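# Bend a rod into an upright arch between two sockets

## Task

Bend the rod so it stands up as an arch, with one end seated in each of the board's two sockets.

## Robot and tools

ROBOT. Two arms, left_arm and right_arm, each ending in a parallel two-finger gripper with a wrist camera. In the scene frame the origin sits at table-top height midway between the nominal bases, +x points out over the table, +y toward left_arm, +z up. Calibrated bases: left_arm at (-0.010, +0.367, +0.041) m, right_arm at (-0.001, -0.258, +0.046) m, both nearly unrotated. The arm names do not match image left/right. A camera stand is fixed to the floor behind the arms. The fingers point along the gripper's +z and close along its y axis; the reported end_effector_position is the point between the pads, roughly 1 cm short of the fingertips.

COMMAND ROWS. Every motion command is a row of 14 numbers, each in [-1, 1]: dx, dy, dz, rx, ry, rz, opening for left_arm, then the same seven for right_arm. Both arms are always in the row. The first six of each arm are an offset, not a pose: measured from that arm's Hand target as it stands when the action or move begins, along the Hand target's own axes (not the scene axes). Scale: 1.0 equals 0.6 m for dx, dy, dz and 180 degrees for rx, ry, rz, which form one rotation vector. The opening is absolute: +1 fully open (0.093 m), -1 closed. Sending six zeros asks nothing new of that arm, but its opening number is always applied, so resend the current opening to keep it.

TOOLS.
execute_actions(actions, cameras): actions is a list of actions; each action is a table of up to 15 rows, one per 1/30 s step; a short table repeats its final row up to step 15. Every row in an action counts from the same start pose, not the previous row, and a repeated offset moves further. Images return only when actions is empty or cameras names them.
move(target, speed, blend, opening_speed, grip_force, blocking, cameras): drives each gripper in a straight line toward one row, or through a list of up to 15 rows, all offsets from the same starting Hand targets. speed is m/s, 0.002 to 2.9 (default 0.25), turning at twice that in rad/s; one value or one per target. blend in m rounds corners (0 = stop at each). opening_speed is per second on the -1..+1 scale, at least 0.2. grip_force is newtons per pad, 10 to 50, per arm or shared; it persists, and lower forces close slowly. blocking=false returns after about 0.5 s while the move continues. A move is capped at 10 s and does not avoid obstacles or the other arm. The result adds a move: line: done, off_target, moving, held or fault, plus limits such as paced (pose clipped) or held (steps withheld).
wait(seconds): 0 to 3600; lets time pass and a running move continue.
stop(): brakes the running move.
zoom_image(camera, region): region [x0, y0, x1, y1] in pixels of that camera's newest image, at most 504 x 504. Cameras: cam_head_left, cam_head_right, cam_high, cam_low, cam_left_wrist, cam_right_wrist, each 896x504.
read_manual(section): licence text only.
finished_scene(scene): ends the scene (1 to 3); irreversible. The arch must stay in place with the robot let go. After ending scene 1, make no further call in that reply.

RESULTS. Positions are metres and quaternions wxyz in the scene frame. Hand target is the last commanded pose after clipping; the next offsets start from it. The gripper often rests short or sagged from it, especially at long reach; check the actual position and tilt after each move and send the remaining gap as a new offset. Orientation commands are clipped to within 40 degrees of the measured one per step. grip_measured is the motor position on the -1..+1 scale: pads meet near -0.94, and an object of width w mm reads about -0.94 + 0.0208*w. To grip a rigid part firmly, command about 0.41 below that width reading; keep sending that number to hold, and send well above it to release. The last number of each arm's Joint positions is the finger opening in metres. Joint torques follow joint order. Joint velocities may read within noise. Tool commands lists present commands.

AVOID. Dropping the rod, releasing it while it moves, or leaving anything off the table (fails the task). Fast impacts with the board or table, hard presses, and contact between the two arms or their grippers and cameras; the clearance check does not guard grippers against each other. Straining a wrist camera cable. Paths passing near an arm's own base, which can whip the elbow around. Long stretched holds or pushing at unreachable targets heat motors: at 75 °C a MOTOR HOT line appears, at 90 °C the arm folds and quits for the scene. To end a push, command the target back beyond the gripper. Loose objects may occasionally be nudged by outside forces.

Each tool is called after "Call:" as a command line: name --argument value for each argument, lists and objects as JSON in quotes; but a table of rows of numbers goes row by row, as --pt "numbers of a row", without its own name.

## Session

Call:
execute_actions --actions '[]'

Call:
zoom_image --camera "cam_high" --region '[360, 160, 640, 360]'

Scene clock: 0.00 s.
left_arm: end_effector_position=(+0.3713, +0.3922, +0.1034) grip_measured=+1.000 end_effector_quat_wxyz=(+0.534, -0.063, +0.842, +0.038) | right_arm: end_effector_position=(+0.3686, -0.2483, +0.0954) grip_measured=+1.000 end_effector_quat_wxyz=(+0.494, +0.012, +0.868, +0.051)
Joint positions: left_arm=[0.016 1.593 0.363 0.785 -0.119 -0.059 0.093] | right_arm=[-0.025 1.551 0.361 0.657 -0.088 0.065 0.093]
Joint velocities: within noise
Joint torques (N m): no reading
Motor temperatures (°C): left_arm=[29 35 37 36 27 29 30] | right_arm=[27 33 37 43 29 31 29]
Heat: left arm: 37 °C; right arm: 43 °C.
Hand target: left_arm +0.3769, +0.3924, +0.1150; +0.550, -0.063, +0.832, +0.038 | right_arm +0.3746, -0.2483, +0.1059; +0.510, +0.011, +0.859, +0.051
Tool commands: left_gripper/opening=+1.0 right_gripper/opening=+1.0

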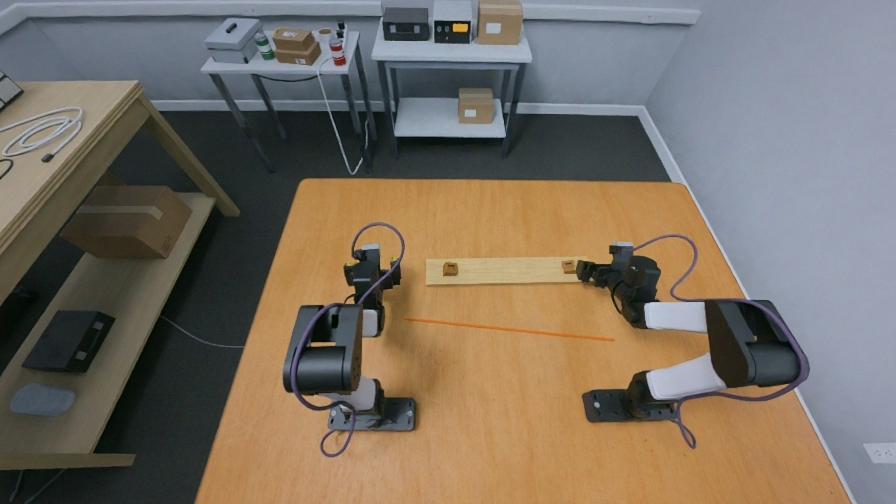

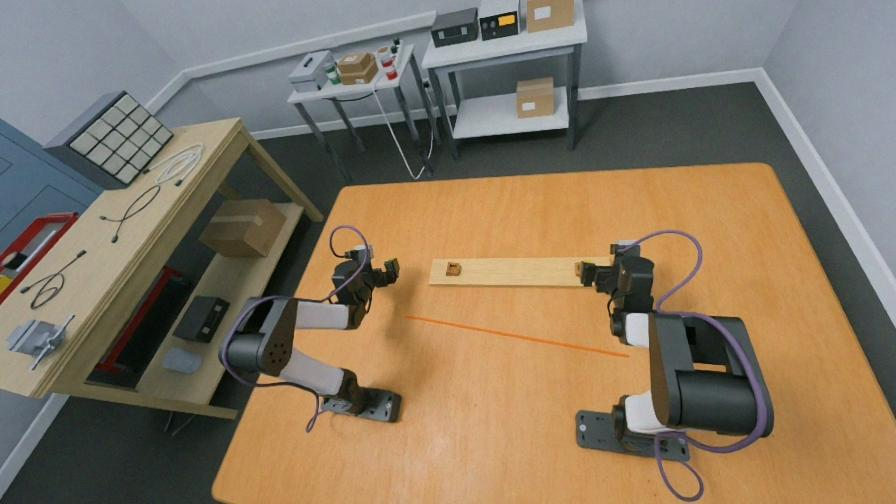

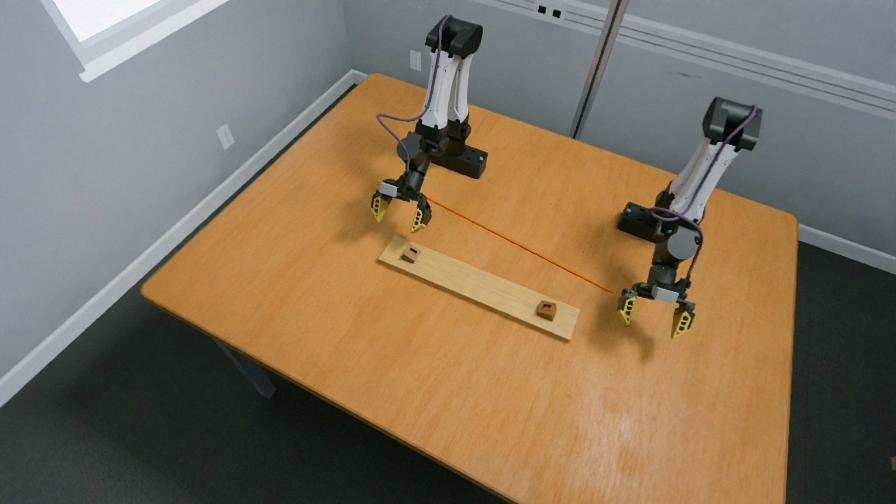

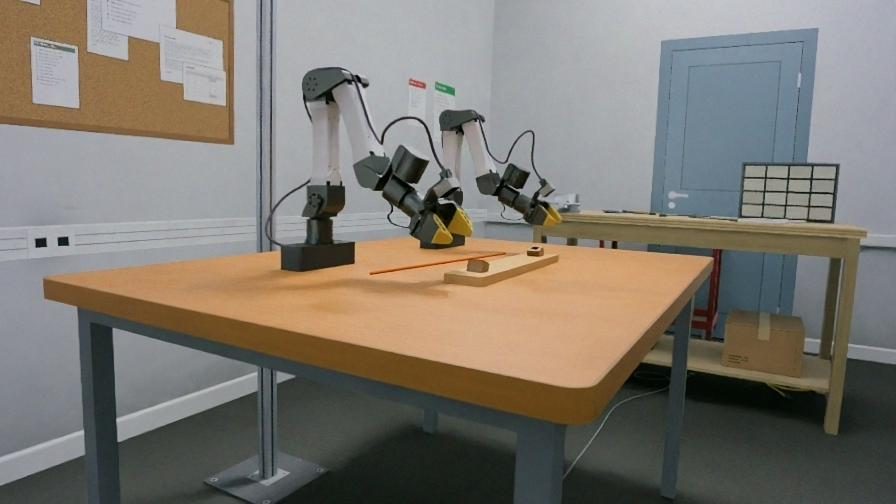

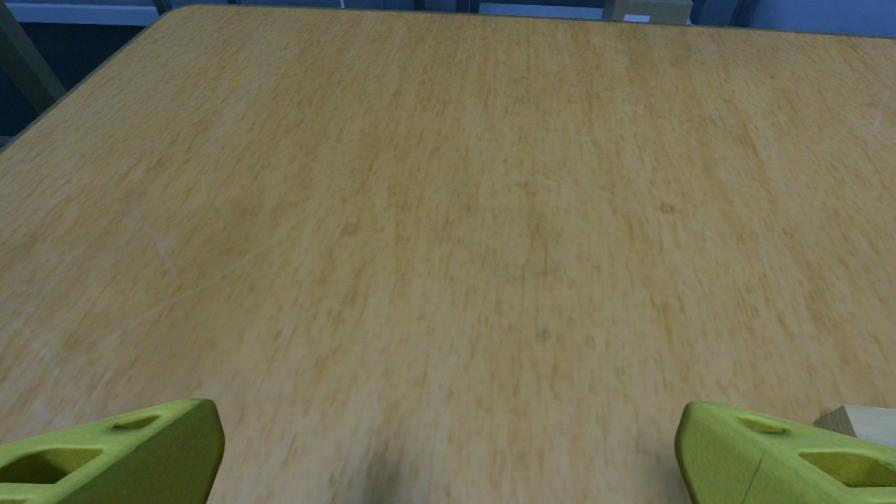

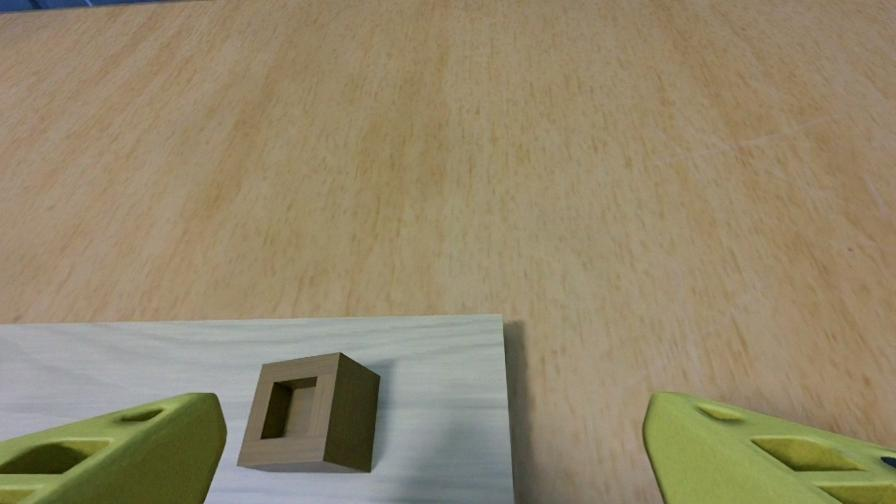

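Scaled by 1.800 from the camera's image (finer frame: 1280x720).

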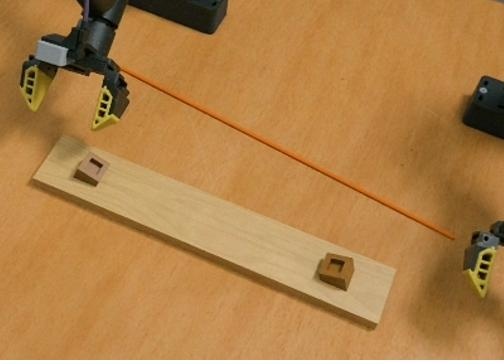

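Call:
move --target '[0.0823, -0.2175, -0.258, 0.3381, 0.2566, 0.5143, 1, 0.1303, 0.0835, -0.3035, -0.2158, 0.3032, -0.4164, 1]' --speed 0.35 --cameras '["cam_left_wrist", "cam_right_wrist"]'

Scene clock: 24.77 s.
left_arm: end_effector_position=(+0.2285, +0.2432, +0.1240) grip_measured=+1.000 end_effector_quat_wxyz=(-0.009, +0.747, +0.665, -0.007) | right_arm: end_effector_position=(+0.1711, -0.2077, +0.1216) grip_measured=+1.000 end_effector_quat_wxyz=(-0.002, -0.649, +0.760, +0.007)
Joint positions: left_arm=[-0.472 1.598 1.152 -1.145 0.006 1.214 0.093] | right_arm=[0.262 1.237 0.818 -1.16 -0.012 -1.141 0.093]
Joint torques (N m): left_arm=[-0.59 -4.97 8.35 0.26 -0.06 0.27] | right_arm=[0.27 -2.15 7.73 0.33 -0.04 -0.18]
Motor temperatures (°C): left_arm=[29 37 39 40 27 29 30] | right_arm=[27 35 40 50 29 31 29]
Heat: left arm: 40 °C; right arm: 50 °C.
Hand target: left_arm +0.2359, +0.2397, +0.1312; +0.000, +0.753, +0.658, +0.000 | right_arm +0.1758, -0.2068, +0.1290; +0.000, -0.658, +0.753, +0.000
Off the commanded pose: left_arm 0.011 m, 2 deg | right_arm 0.009 m, 2 deg.
move: off_target (left_arm)

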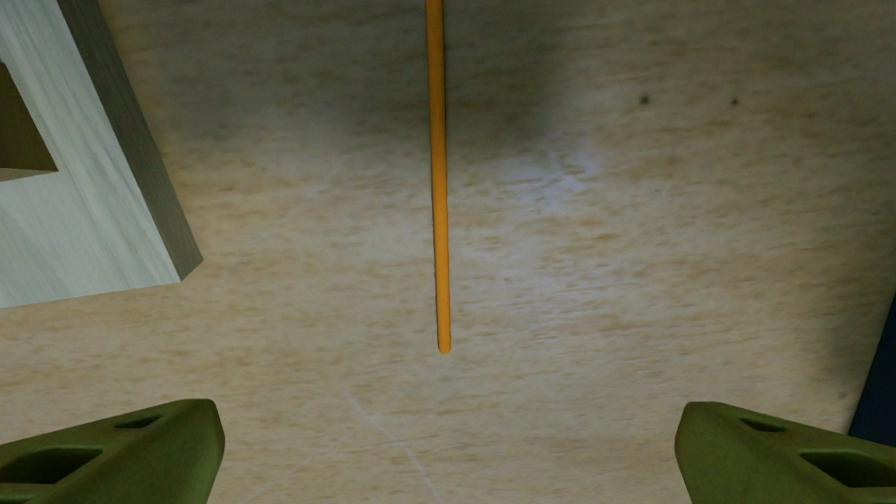

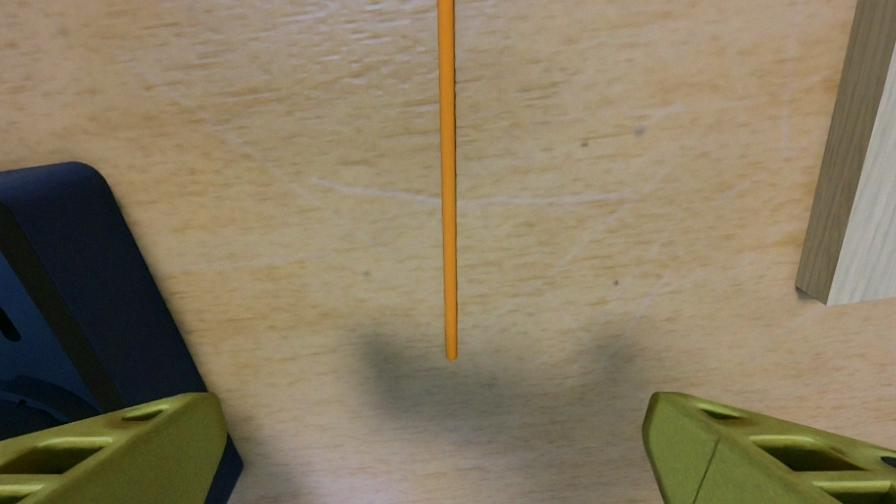

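Call:
move --pt "0.0043 -0.0072 0.17 0 0 0 1 0.0028 -0.005 0.166 0 0 0 1" --pt "0.0043 -0.0072 0.2125 0 0 0 1 0.0028 -0.005 0.209 0 0 0 1" --pt "0.0043 -0.0072 0.2125 0 0 0 -1 0.0028 -0.005 0.209 0 0 0 -1" --pt "0.0043 -0.0072 0.1 0 0 0 -1 0.0028 -0.005 0.097 0 0 0 -1" --pt "-0.0262 0.1282 -0.1147 0 0 -0.0428 -1 0.0263 -0.2293 -0.1183 0 0 -0.0428 -1" --speed '[0.2, 0.06, 0.1, 0.15, 0.25]' --blend '[0.005, 0, 0, 0.02, 0]' --opening_speed 1.0 --cameras '["cam_left_wrist", "cam_right_wrist", "cam_low"]'

Scene clock: 48.47 s.
left_arm: end_effector_position=(+0.3077, +0.2135, +0.1930) grip_measured=-0.976 end_effector_quat_wxyz=(-0.003, +0.712, +0.702, -0.002) | right_arm: end_effector_position=(+0.3072, -0.2391, +0.1933) grip_measured=-0.974 end_effector_quat_wxyz=(+0.004, +0.705, -0.709, -0.001)
Joint positions: left_arm=[-0.446 1.897 1.781 -1.462 0.002 1.136 0] | right_arm=[0.051 1.719 1.539 -1.398 0.003 -1.502 0]
Joint torques (N m): left_arm=[-0.01 -7.45 8.17 0.15 -0.01 0.01] | right_arm=[-1.11 -5.78 7.76 0.23 -0.15 -0.16]
Motor temperatures (°C): left_arm=[29 38 40 37 27 29 30] | right_arm=[27 34 41 44 29 31 29]
Heat: left arm: 40 °C; right arm: 44 °C.
Hand target: left_arm +0.3099, +0.2139, +0.2000; +0.000, +0.707, +0.707, +0.000 | right_arm +0.3100, -0.2409, +0.1999; +0.000, +0.707, -0.707, +0.000
Off the commanded pose: left_arm 0.007 m, 1 deg | right_arm 0.007 m, 1 deg.
move: done
Images, in order (width x height): cam_low 896x504, cam_left_wrist 896x504, cam_right_wrist 896x504.

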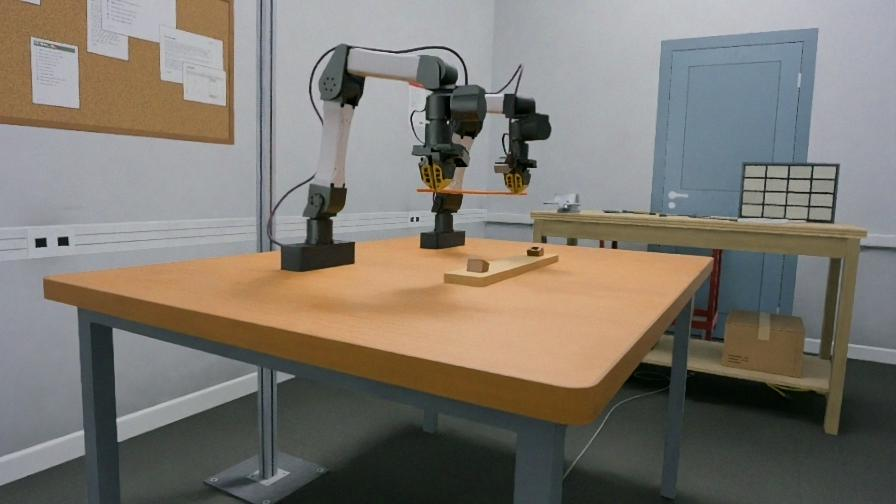

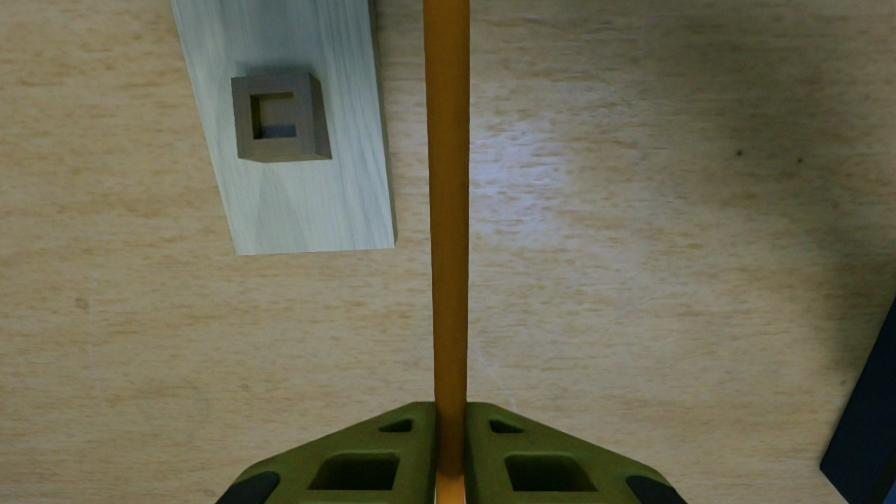

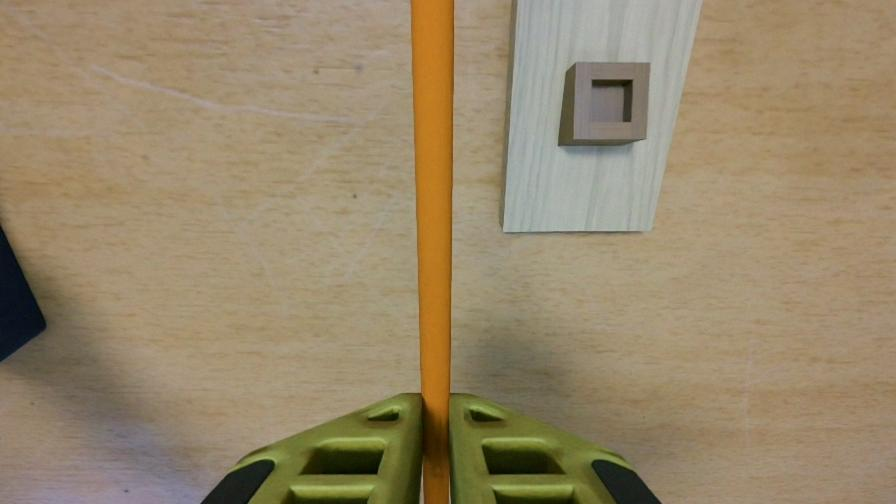

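Call:
move --pt "-0.0077 0.0167 0 -0.165 -0.1086 -0.0291 -1 -0.0077 -0.0167 0 0.165 -0.1086 0.0291 -1" --pt "-0.036 0.0417 0.0083 -0.2367 -0.2367 -0.0981 -1 -0.0393 -0.0417 0.0083 0.2367 -0.2367 0.0981 -1" --pt "-0.075 0.075 0.0333 -0.2212 -0.3468 -0.1436 -1 -0.0817 -0.075 0.0333 0.2212 -0.3468 0.1436 -1" --pt "-0.133 0.1217 0.09 -0.2339 -0.4543 -0.1565 -1 -0.1388 -0.1217 0.1017 0.2339 -0.4543 0.1565 -1" --speed 0.22 --blend 0.02 --cameras '["cam_low", "cam_high"]'

Call:
zoom_image --camera "cam_low" --region '[440, 150, 570, 290]'

Call:
zoom_image --camera "cam_high" --region '[385, 205, 445, 265]'

Call:
zoom_image --camera "cam_high" --region '[520, 270, 580, 330]'

Scene clock: 88.53 s.
left_arm: end_effector_position=(+0.3845, +0.1543, +0.1189) grip_measured=-0.976 end_effector_quat_wxyz=(+0.647, +0.308, +0.672, -0.185) | right_arm: end_effector_position=(+0.3888, -0.1751, +0.1253) grip_measured=-0.974 end_effector_quat_wxyz=(+0.650, -0.305, +0.668, +0.196)
Joint positions: left_arm=[-0.367 2.073 0.528 1.446 0.338 0.185 0] | right_arm=[-0.117 2.046 0.439 1.49 -0.824 -0.221 0]
Joint torques (N m): left_arm=[-2.76 -6.68 5.9 3.04 0.41 -0.15] | right_arm=[2.32 -5.65 2.37 2.83 -0.49 0.22]
Heat: left arm: 44 °C; right arm: 44 °C.
Hand target: left_arm +0.3829, +0.1339, +0.1461; +0.678, +0.318, +0.626, -0.217 | right_arm +0.3830, -0.1576, +0.1388; +0.678, -0.318, +0.627, +0.217
Off the commanded pose: left_arm 0.034 m, 7 deg | right_arm 0.023 m, 6 deg.
joint sent to its limit (right arm) — joint 4 (wrist pitch), upper limit. The joint targets still meet the commanded pose.
move: off_target (left_arm, right_arm)
Images, in order (width x height): cam_high 896x504, cam_low 896x504.

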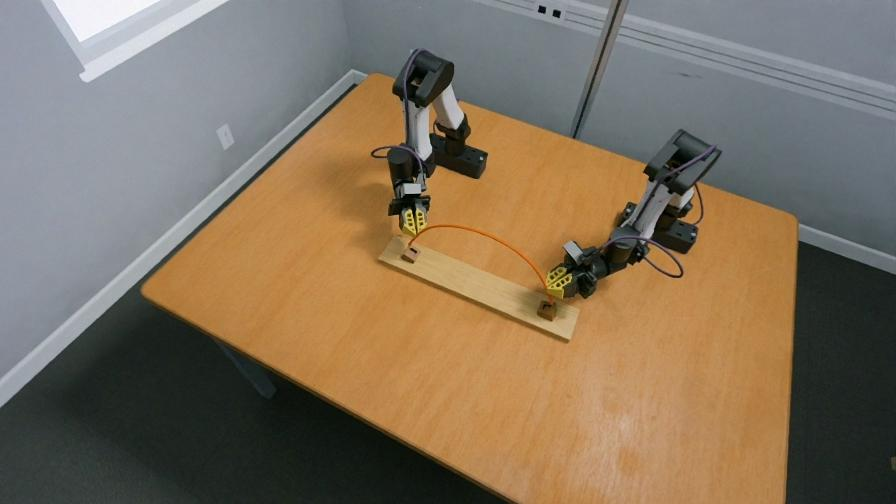

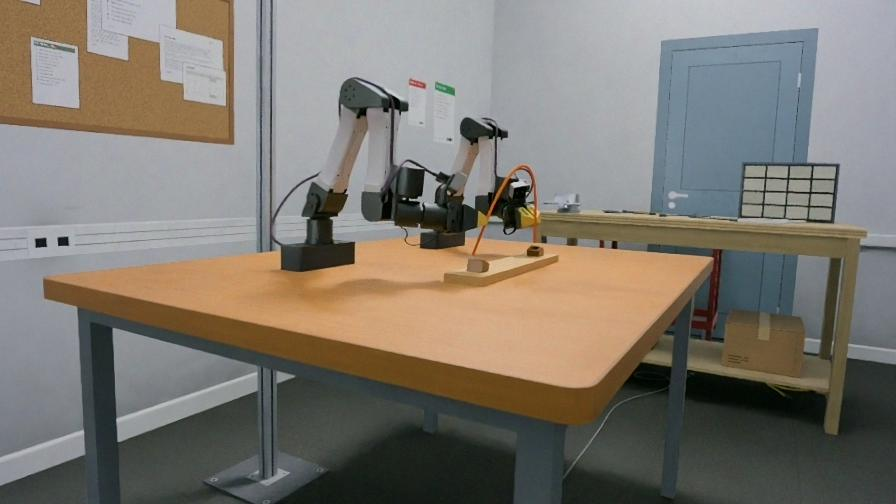

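Scaled by 3.600 from the camera's image (finer frame: 1280x720).

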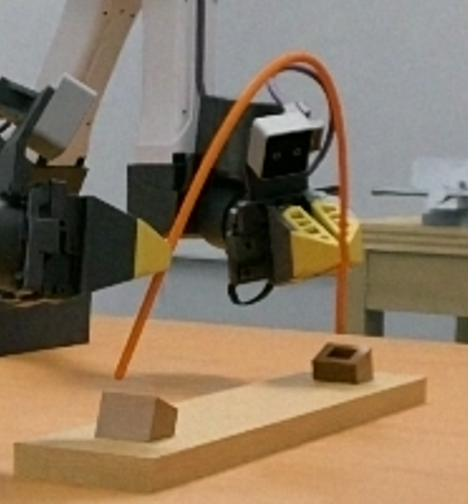

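Scaled by 8.400 from the camera's image (finer frame: 1280x720).

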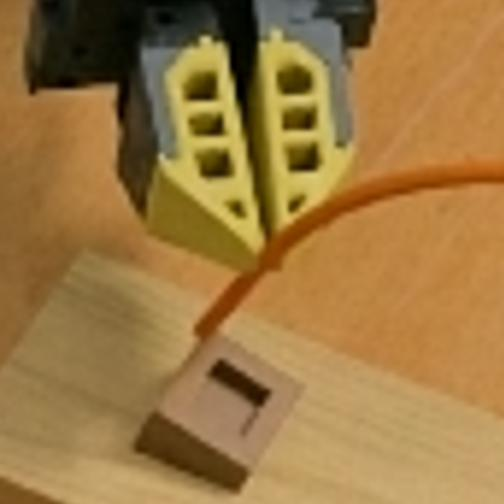

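Scaled by 8.400 from the camera's image (finer frame: 1280x720).

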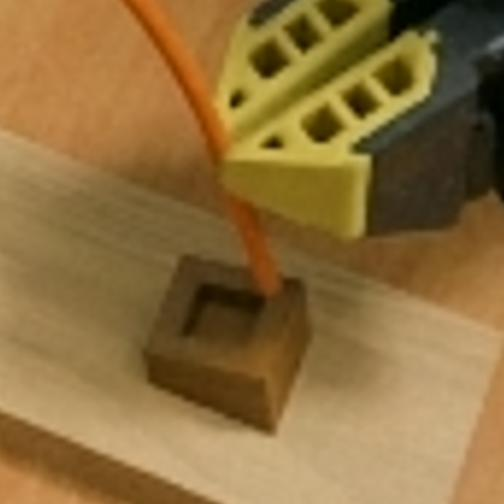

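Call:
move --target '[-0.0028, -0.0168, -0.0055, 0.0841, -0.0665, 0.0124, -1, -0.0033, 0.0208, 0.0022, -0.0841, -0.0665, -0.0124, -1]' --speed 0.12 --cameras '["cam_low", "cam_high"]'

Call:
zoom_image --camera "cam_low" --region '[440, 150, 570, 290]'

Call:
zoom_image --camera "cam_high" --region '[385, 205, 445, 265]'

Call:
zoom_image --camera "cam_high" --region '[520, 270, 580, 330]'

Scene clock: 115.67 s.
left_arm: end_effector_position=(+0.3798, +0.1453, +0.1197) grip_measured=-0.976 end_effector_quat_wxyz=(+0.627, +0.391, +0.609, -0.288) | right_arm: end_effector_position=(+0.3835, -0.1604, +0.1259) grip_measured=-0.974 end_effector_quat_wxyz=(+0.633, -0.392, +0.602, +0.288)
Joint positions: left_arm=[-0.259 2.153 0.627 1.462 0.74 0.185 0] | right_arm=[-0.161 2.143 0.576 1.49 -1.153 -0.22 0]
Joint torques (N m): left_arm=[-2.21 -7.13 5.83 3.01 0.59 0.07] | right_arm=[0.99 -6.17 3.92 2.63 -0.89 0.03]
Motor temperatures (°C): left_arm=[30 41 42 44 28 29 31] | right_arm=[28 37 41 52 30 31 30]
Heat: left arm: 44 °C; right arm: 52 °C.
Hand target: left_arm +0.3735, +0.1291, +0.1461; +0.696, +0.392, +0.512, -0.317 | right_arm +0.3751, -0.1477, +0.1389; +0.695, -0.392, +0.512, +0.316
Off the commanded pose: left_arm 0.032 m, 14 deg | right_arm 0.020 m, 13 deg.
joint sent to its limit (left arm) — joint 4 (wrist pitch), upper limit. The joint targets are off in orientation, not in position.
joint sent to its limit (right arm) — joint 4 (wrist pitch), upper limit. The joint targets are off in orientation, not in position.
move: off_target (left_arm, right_arm)
Images, in order (width x height): cam_high 896x504, cam_low 896x504.

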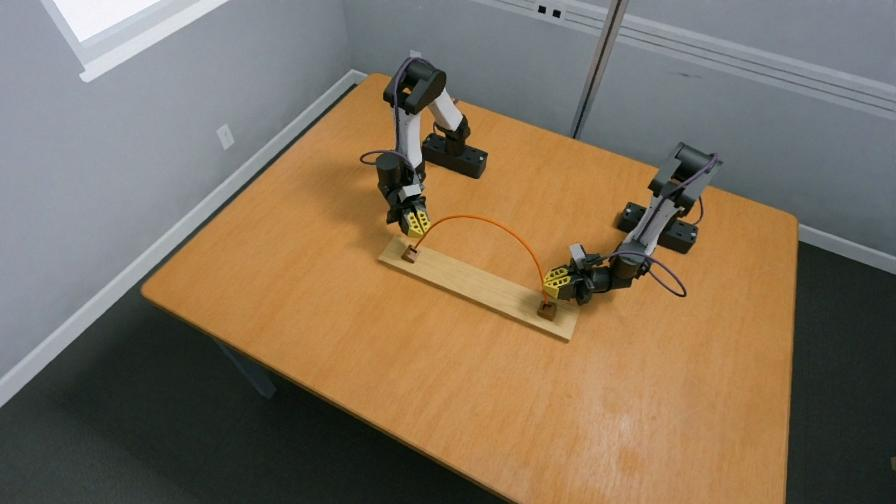

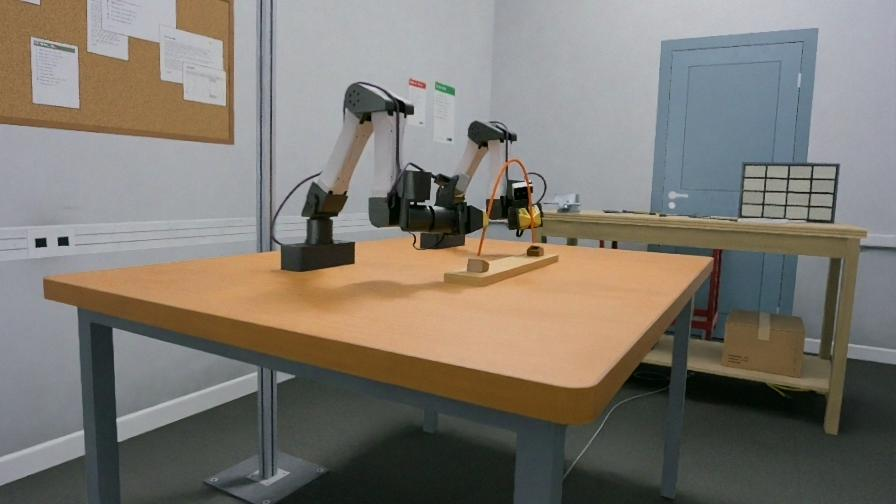

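Scaled by 3.600 from the camera's image (finer frame: 1280x720).

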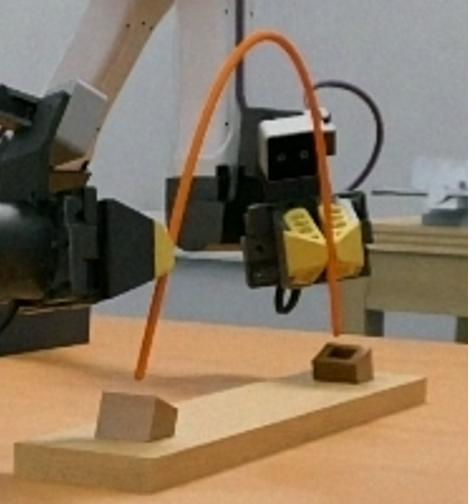

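Scaled by 8.400 from the camera's image (finer frame: 1280x720).

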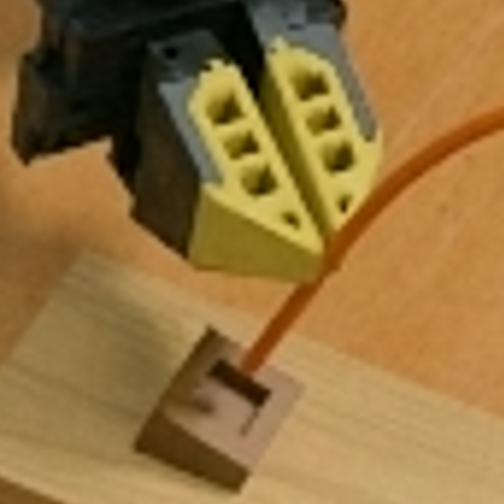

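Scaled by 8.400 from the camera's image (finer frame: 1280x720).

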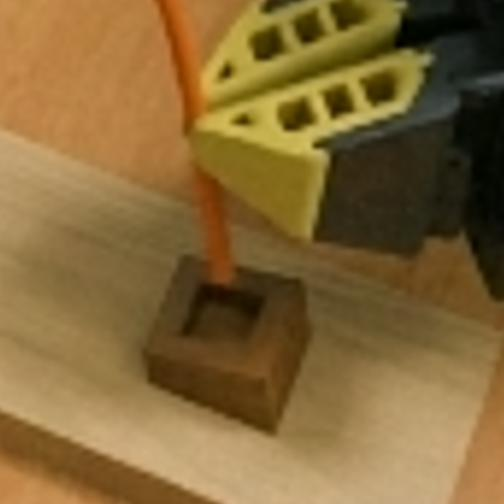

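Call:
move --target '[0.044, -0.0005, -0.0252, 0, 0, 0, -1, 0.0428, 0.0072, -0.0232, 0, 0, 0, -1]' --speed 0.07 --cameras '["cam_low", "cam_high"]'

Call:
zoom_image --camera "cam_low" --region '[440, 150, 570, 290]'

Call:
zoom_image --camera "cam_high" --region '[390, 230, 430, 270]'

Call:
zoom_image --camera "cam_high" --region '[525, 285, 565, 325]'

Scene clock: 128.80 s.
left_arm: end_effector_position=(+0.3775, +0.1534, +0.0976) grip_measured=-0.976 end_effector_quat_wxyz=(+0.610, +0.405, +0.613, -0.298) | right_arm: end_effector_position=(+0.3797, -0.1657, +0.1038) grip_measured=-0.974 end_effector_quat_wxyz=(+0.623, -0.406, +0.598, +0.298)
Joint positions: left_arm=[-0.222 2.216 0.638 1.462 0.812 0.214 0] | right_arm=[-0.189 2.224 0.601 1.49 -1.217 -0.275 0]
Joint torques (N m): left_arm=[-1.83 -6.79 4.96 2.98 0.49 0.24] | right_arm=[0.5 -5.6 2.86 2.58 -0.73 -0.1]
Heat: left arm: 44 °C; right arm: 52 °C.
Hand target: left_arm +0.3734, +0.1410, +0.1182; +0.696, +0.392, +0.512, -0.317 | right_arm +0.3720, -0.1568, +0.1108; +0.695, -0.392, +0.513, +0.316
Off the commanded pose: left_arm 0.024 m, 15 deg | right_arm 0.014 m, 13 deg.
joint sent to its limit (left arm) — joint 4 (wrist pitch), upper limit. The joint targets are off in orientation, not in position.
joint sent to its limit (right arm) — joint 4 (wrist pitch), upper limit. The joint targets are off in orientation, not in position.
move: off_target (left_arm, right_arm)
Images, in order (width x height): cam_high 896x504, cam_low 896x504.

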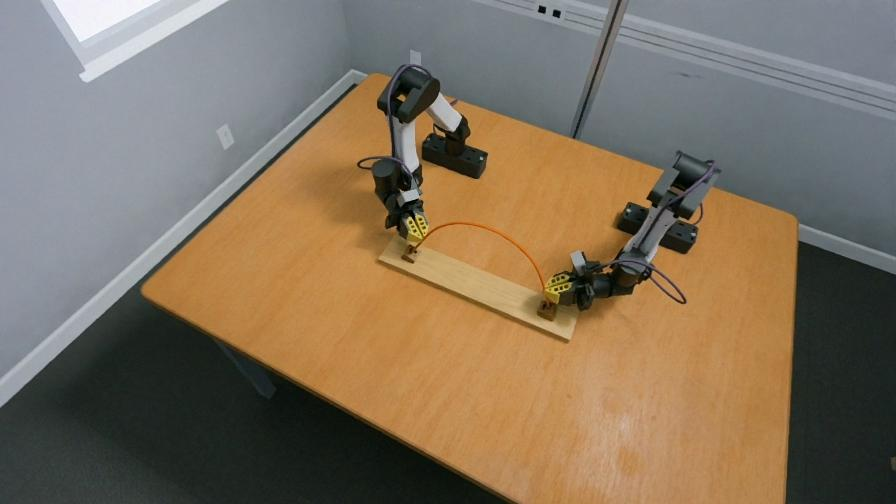

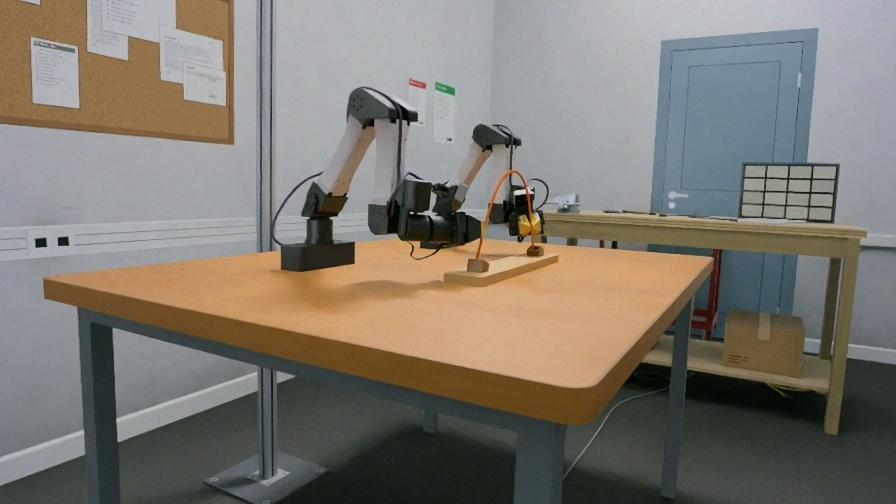

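Scaled by 3.600 from the camera's image (finer frame: 1280x720).

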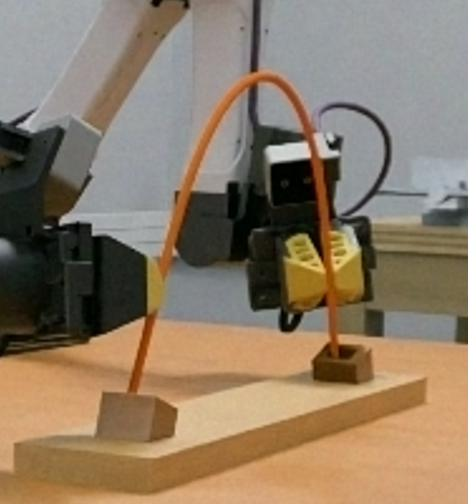

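Scaled by 12.600 from the camera's image (finer frame: 1280x720).

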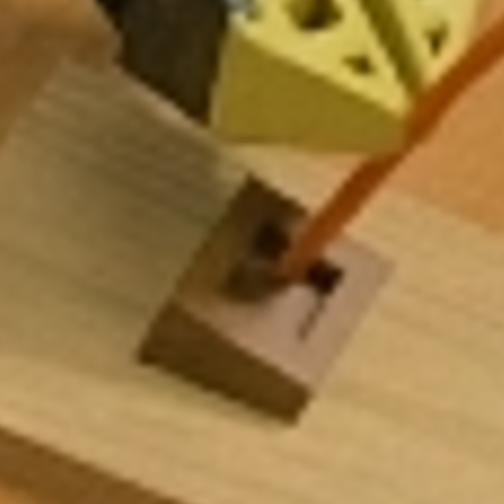

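Scaled by 12.600 from the camera's image (finer frame: 1280x720).

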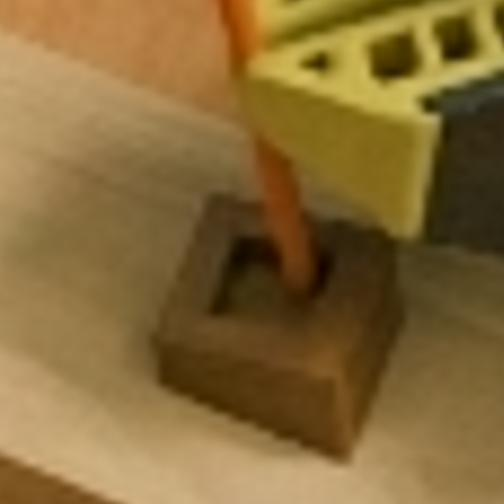

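Call:
move --target '[0.0198, -0.0107, -0.007, 0, 0, 0, -1, 0.0186, 0.0078, -0.0103, 0, 0, 0, -1]' --speed 0.06 --cameras '["cam_low", "cam_high"]'

Call:
zoom_image --camera "cam_low" --region '[440, 150, 570, 290]'

Call:
zoom_image --camera "cam_high" --region '[390, 230, 430, 270]'

Call:
zoom_image --camera "cam_high" --region '[525, 285, 565, 325]'

Scene clock: 138.17 s.
left_arm: end_effector_position=(+0.3762, +0.1512, +0.0952) grip_measured=-0.976 end_effector_quat_wxyz=(+0.610, +0.418, +0.604, -0.297) | right_arm: end_effector_position=(+0.3766, -0.1644, +0.1018) grip_measured=-0.974 end_effector_quat_wxyz=(+0.624, -0.427, +0.581, +0.301)
Joint positions: left_arm=[-0.222 2.228 0.647 1.462 0.833 0.24 0] | right_arm=[-0.194 2.241 0.616 1.49 -1.262 -0.312 0]
Joint torques (N m): left_arm=[-1.87 -5.42 3.84 2.97 0.37 0.22] | right_arm=[0.02 -4.07 1.66 2.54 -0.48 -0.13]
Heat: left arm: 45 °C; right arm: 53 °C.
Hand target: left_arm +0.3694, +0.1410, +0.1047; +0.696, +0.392, +0.512, -0.317 | right_arm +0.3683, -0.1594, +0.0981; +0.695, -0.392, +0.512, +0.316
Off the commanded pose: left_arm 0.015 m, 15 deg | right_arm 0.010 m, 12 deg.
joint sent to its limit (left arm) — joint 4 (wrist pitch), upper limit. The joint targets are off in orientation, not in position.
joint sent to its limit (right arm) — joint 4 (wrist pitch), upper limit. The joint targets are off in orientation, not in position.
move: off_target (left_arm, right_arm)
Images, in order (width x height): cam_high 896x504, cam_low 896x504.

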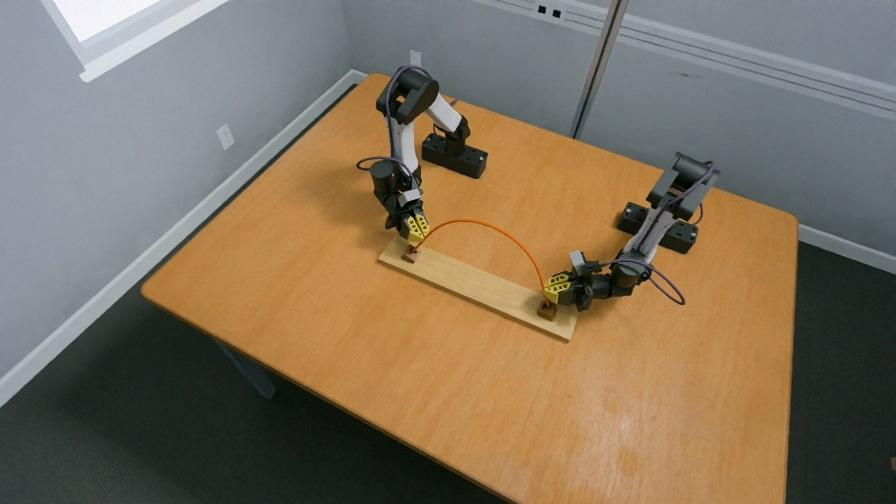

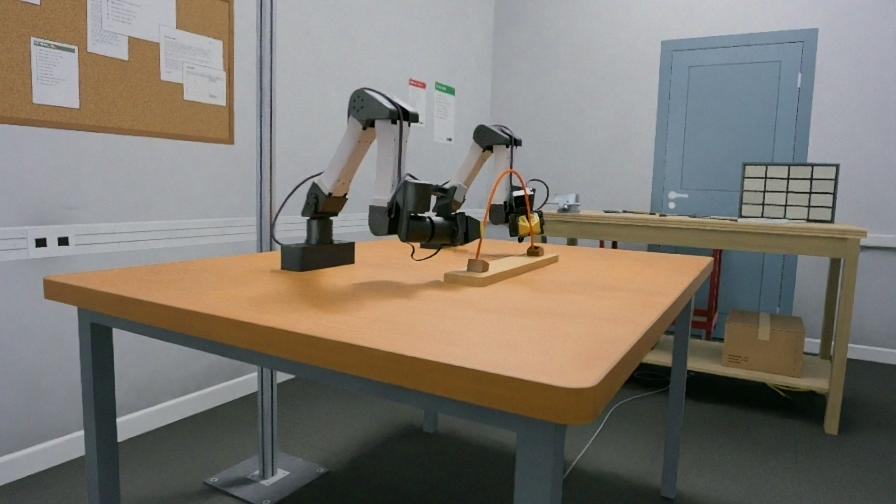

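Scaled by 3.600 from the camera's image (finer frame: 1280x720).

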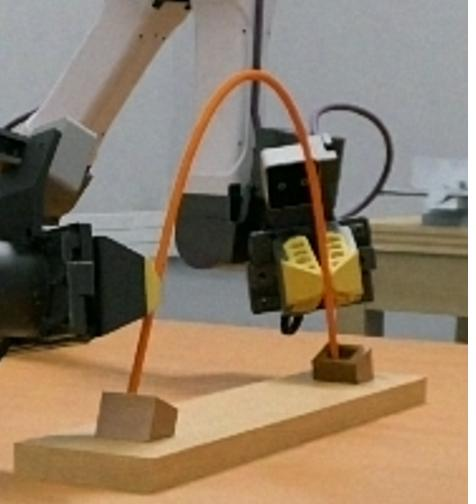

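Scaled by 12.600 from the camera's image (finer frame: 1280x720).

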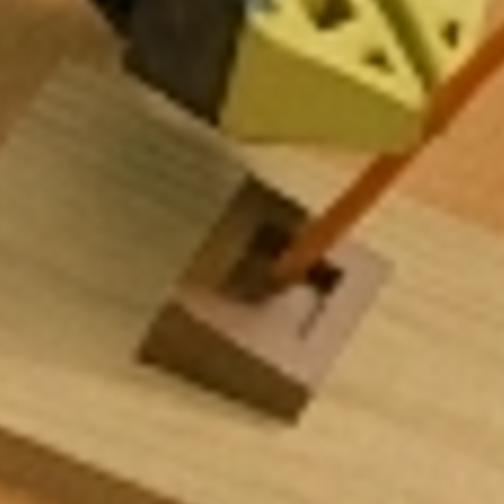

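Scaled by 12.600 from the camera's image (finer frame: 1280x720).

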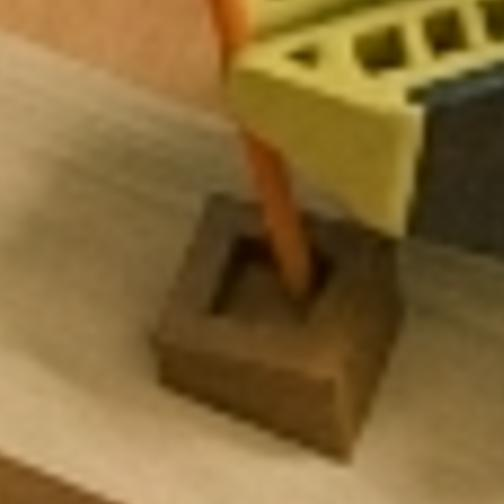

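Call:
move --pt "-0.016 0.0037 0.0028 0 0 0 -0.73 -0.0256 -0.0059 0.0045 0 0 0 -0.73" --pt "-0.016 0.0037 0.0028 0 0 0 -0.4 -0.0256 -0.0059 0.0045 0 0 0 -0.4" --speed 0.03 --opening_speed 0.25 --cameras '["cam_low", "cam_high"]'

Call:
zoom_image --camera "cam_low" --region '[440, 150, 570, 290]'

Call:
zoom_image --camera "cam_high" --region '[380, 200, 580, 340]'

Scene clock: 149.87 s.
left_arm: end_effector_position=(+0.3679, +0.1446, +0.0918) grip_measured=-0.402 end_effector_quat_wxyz=(+0.600, +0.431, +0.596, -0.314) | right_arm: end_effector_position=(+0.3704, -0.1628, +0.0967) grip_measured=-0.402 end_effector_quat_wxyz=(+0.613, -0.421, +0.588, +0.319)
Joint positions: left_arm=[-0.232 2.238 0.647 1.462 0.87 0.243 0.026] | right_arm=[-0.195 2.252 0.604 1.49 -1.28 -0.293 0.026]
Joint torques (N m): left_arm=[-0.85 -8.38 3.49 2.94 0.08 0.08] | right_arm=[0.12 -8.87 1.65 2.54 -0.32 0.02]
Heat: left arm: 45 °C; right arm: 54 °C.
Hand target: left_arm +0.3694, +0.1410, +0.1146; +0.696, +0.392, +0.512, -0.317 | right_arm +0.3683, -0.1593, +0.1140; +0.695, -0.392, +0.512, +0.316
Off the commanded pose: left_arm 0.023 m, 15 deg | right_arm 0.018 m, 13 deg.
joint sent to its limit (left arm) — joint 4 (wrist pitch), upper limit. The joint targets are off in orientation, not in position.
joint sent to its limit (right arm) — joint 4 (wrist pitch), upper limit. The joint targets are off in orientation, not in position.
move: off_target (left_arm, right_arm); target 2's new opening was sent with left_arm's hand 0.025 m and 15 deg from that target
Images, in order (width x height): cam_high 896x504, cam_low 896x504.

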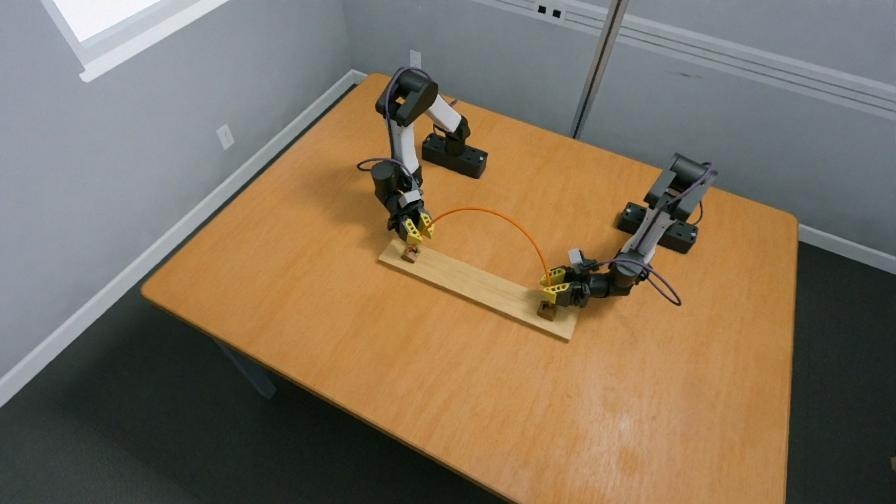

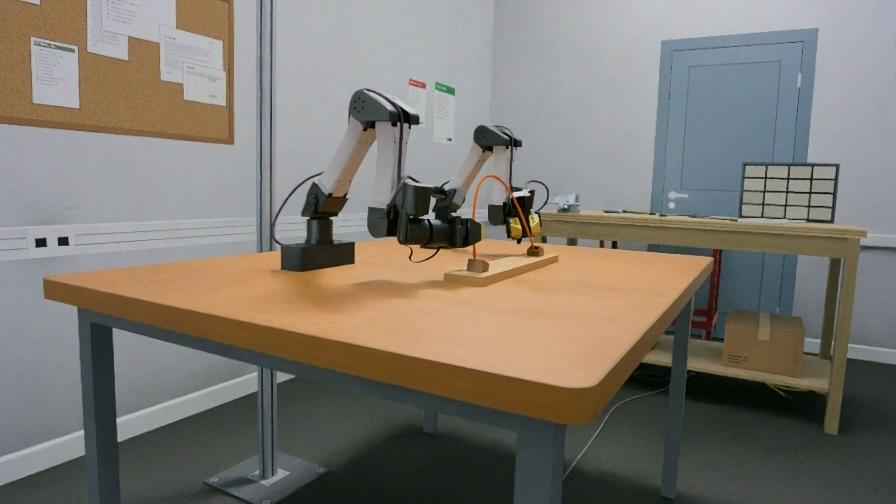

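Scaled by 3.600 from the camera's image (finer frame: 1280x720).

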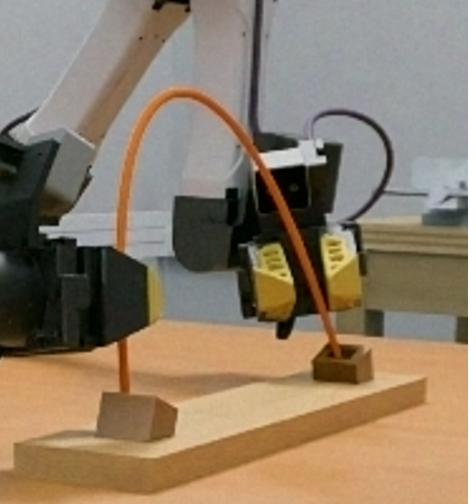

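Scaled by 2.520 from the camera's image (finer frame: 1280x720).

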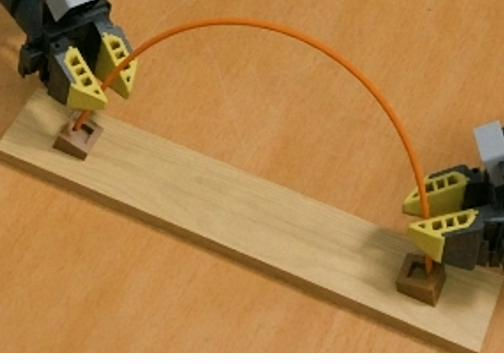

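Call:
zoom_image --camera "cam_high" --region '[392, 236, 427, 271]'

Call:
zoom_image --camera "cam_high" --region '[530, 280, 575, 325]'

Call:
zoom_image --camera "cam_low" --region '[515, 210, 550, 260]'

Call:
zoom_image --camera "cam_low" --region '[460, 230, 495, 280]'

Scaled by 14.400 from the camera's image (finer frame: 1280x720).

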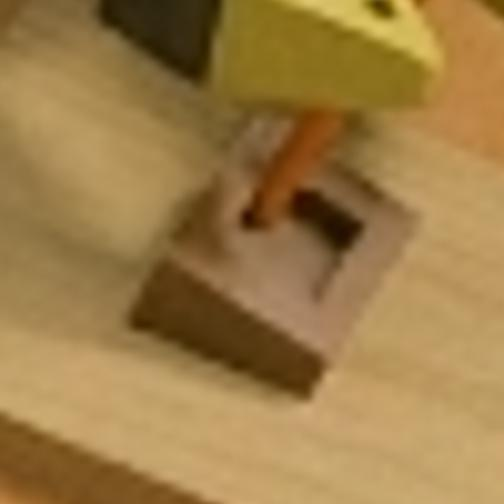

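Scaled by 11.200 from the camera's image (finer frame: 1280x720).

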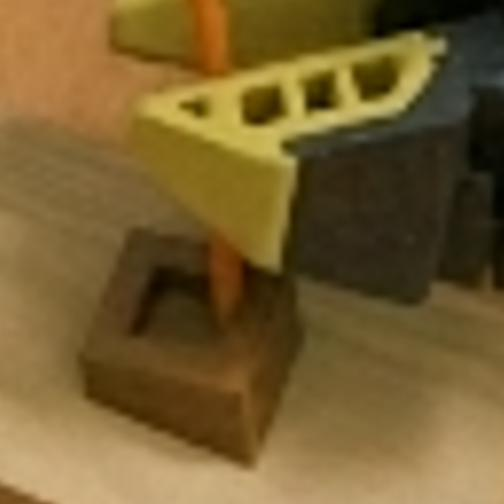

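Scaled by 10.080 from the camera's image (finer frame: 1280x720).

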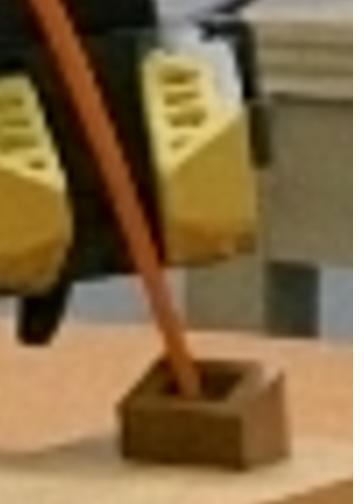

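Scaled by 10.080 from the camera's image (finer frame: 1280x720).

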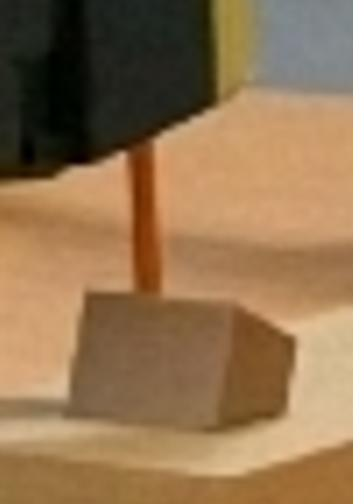

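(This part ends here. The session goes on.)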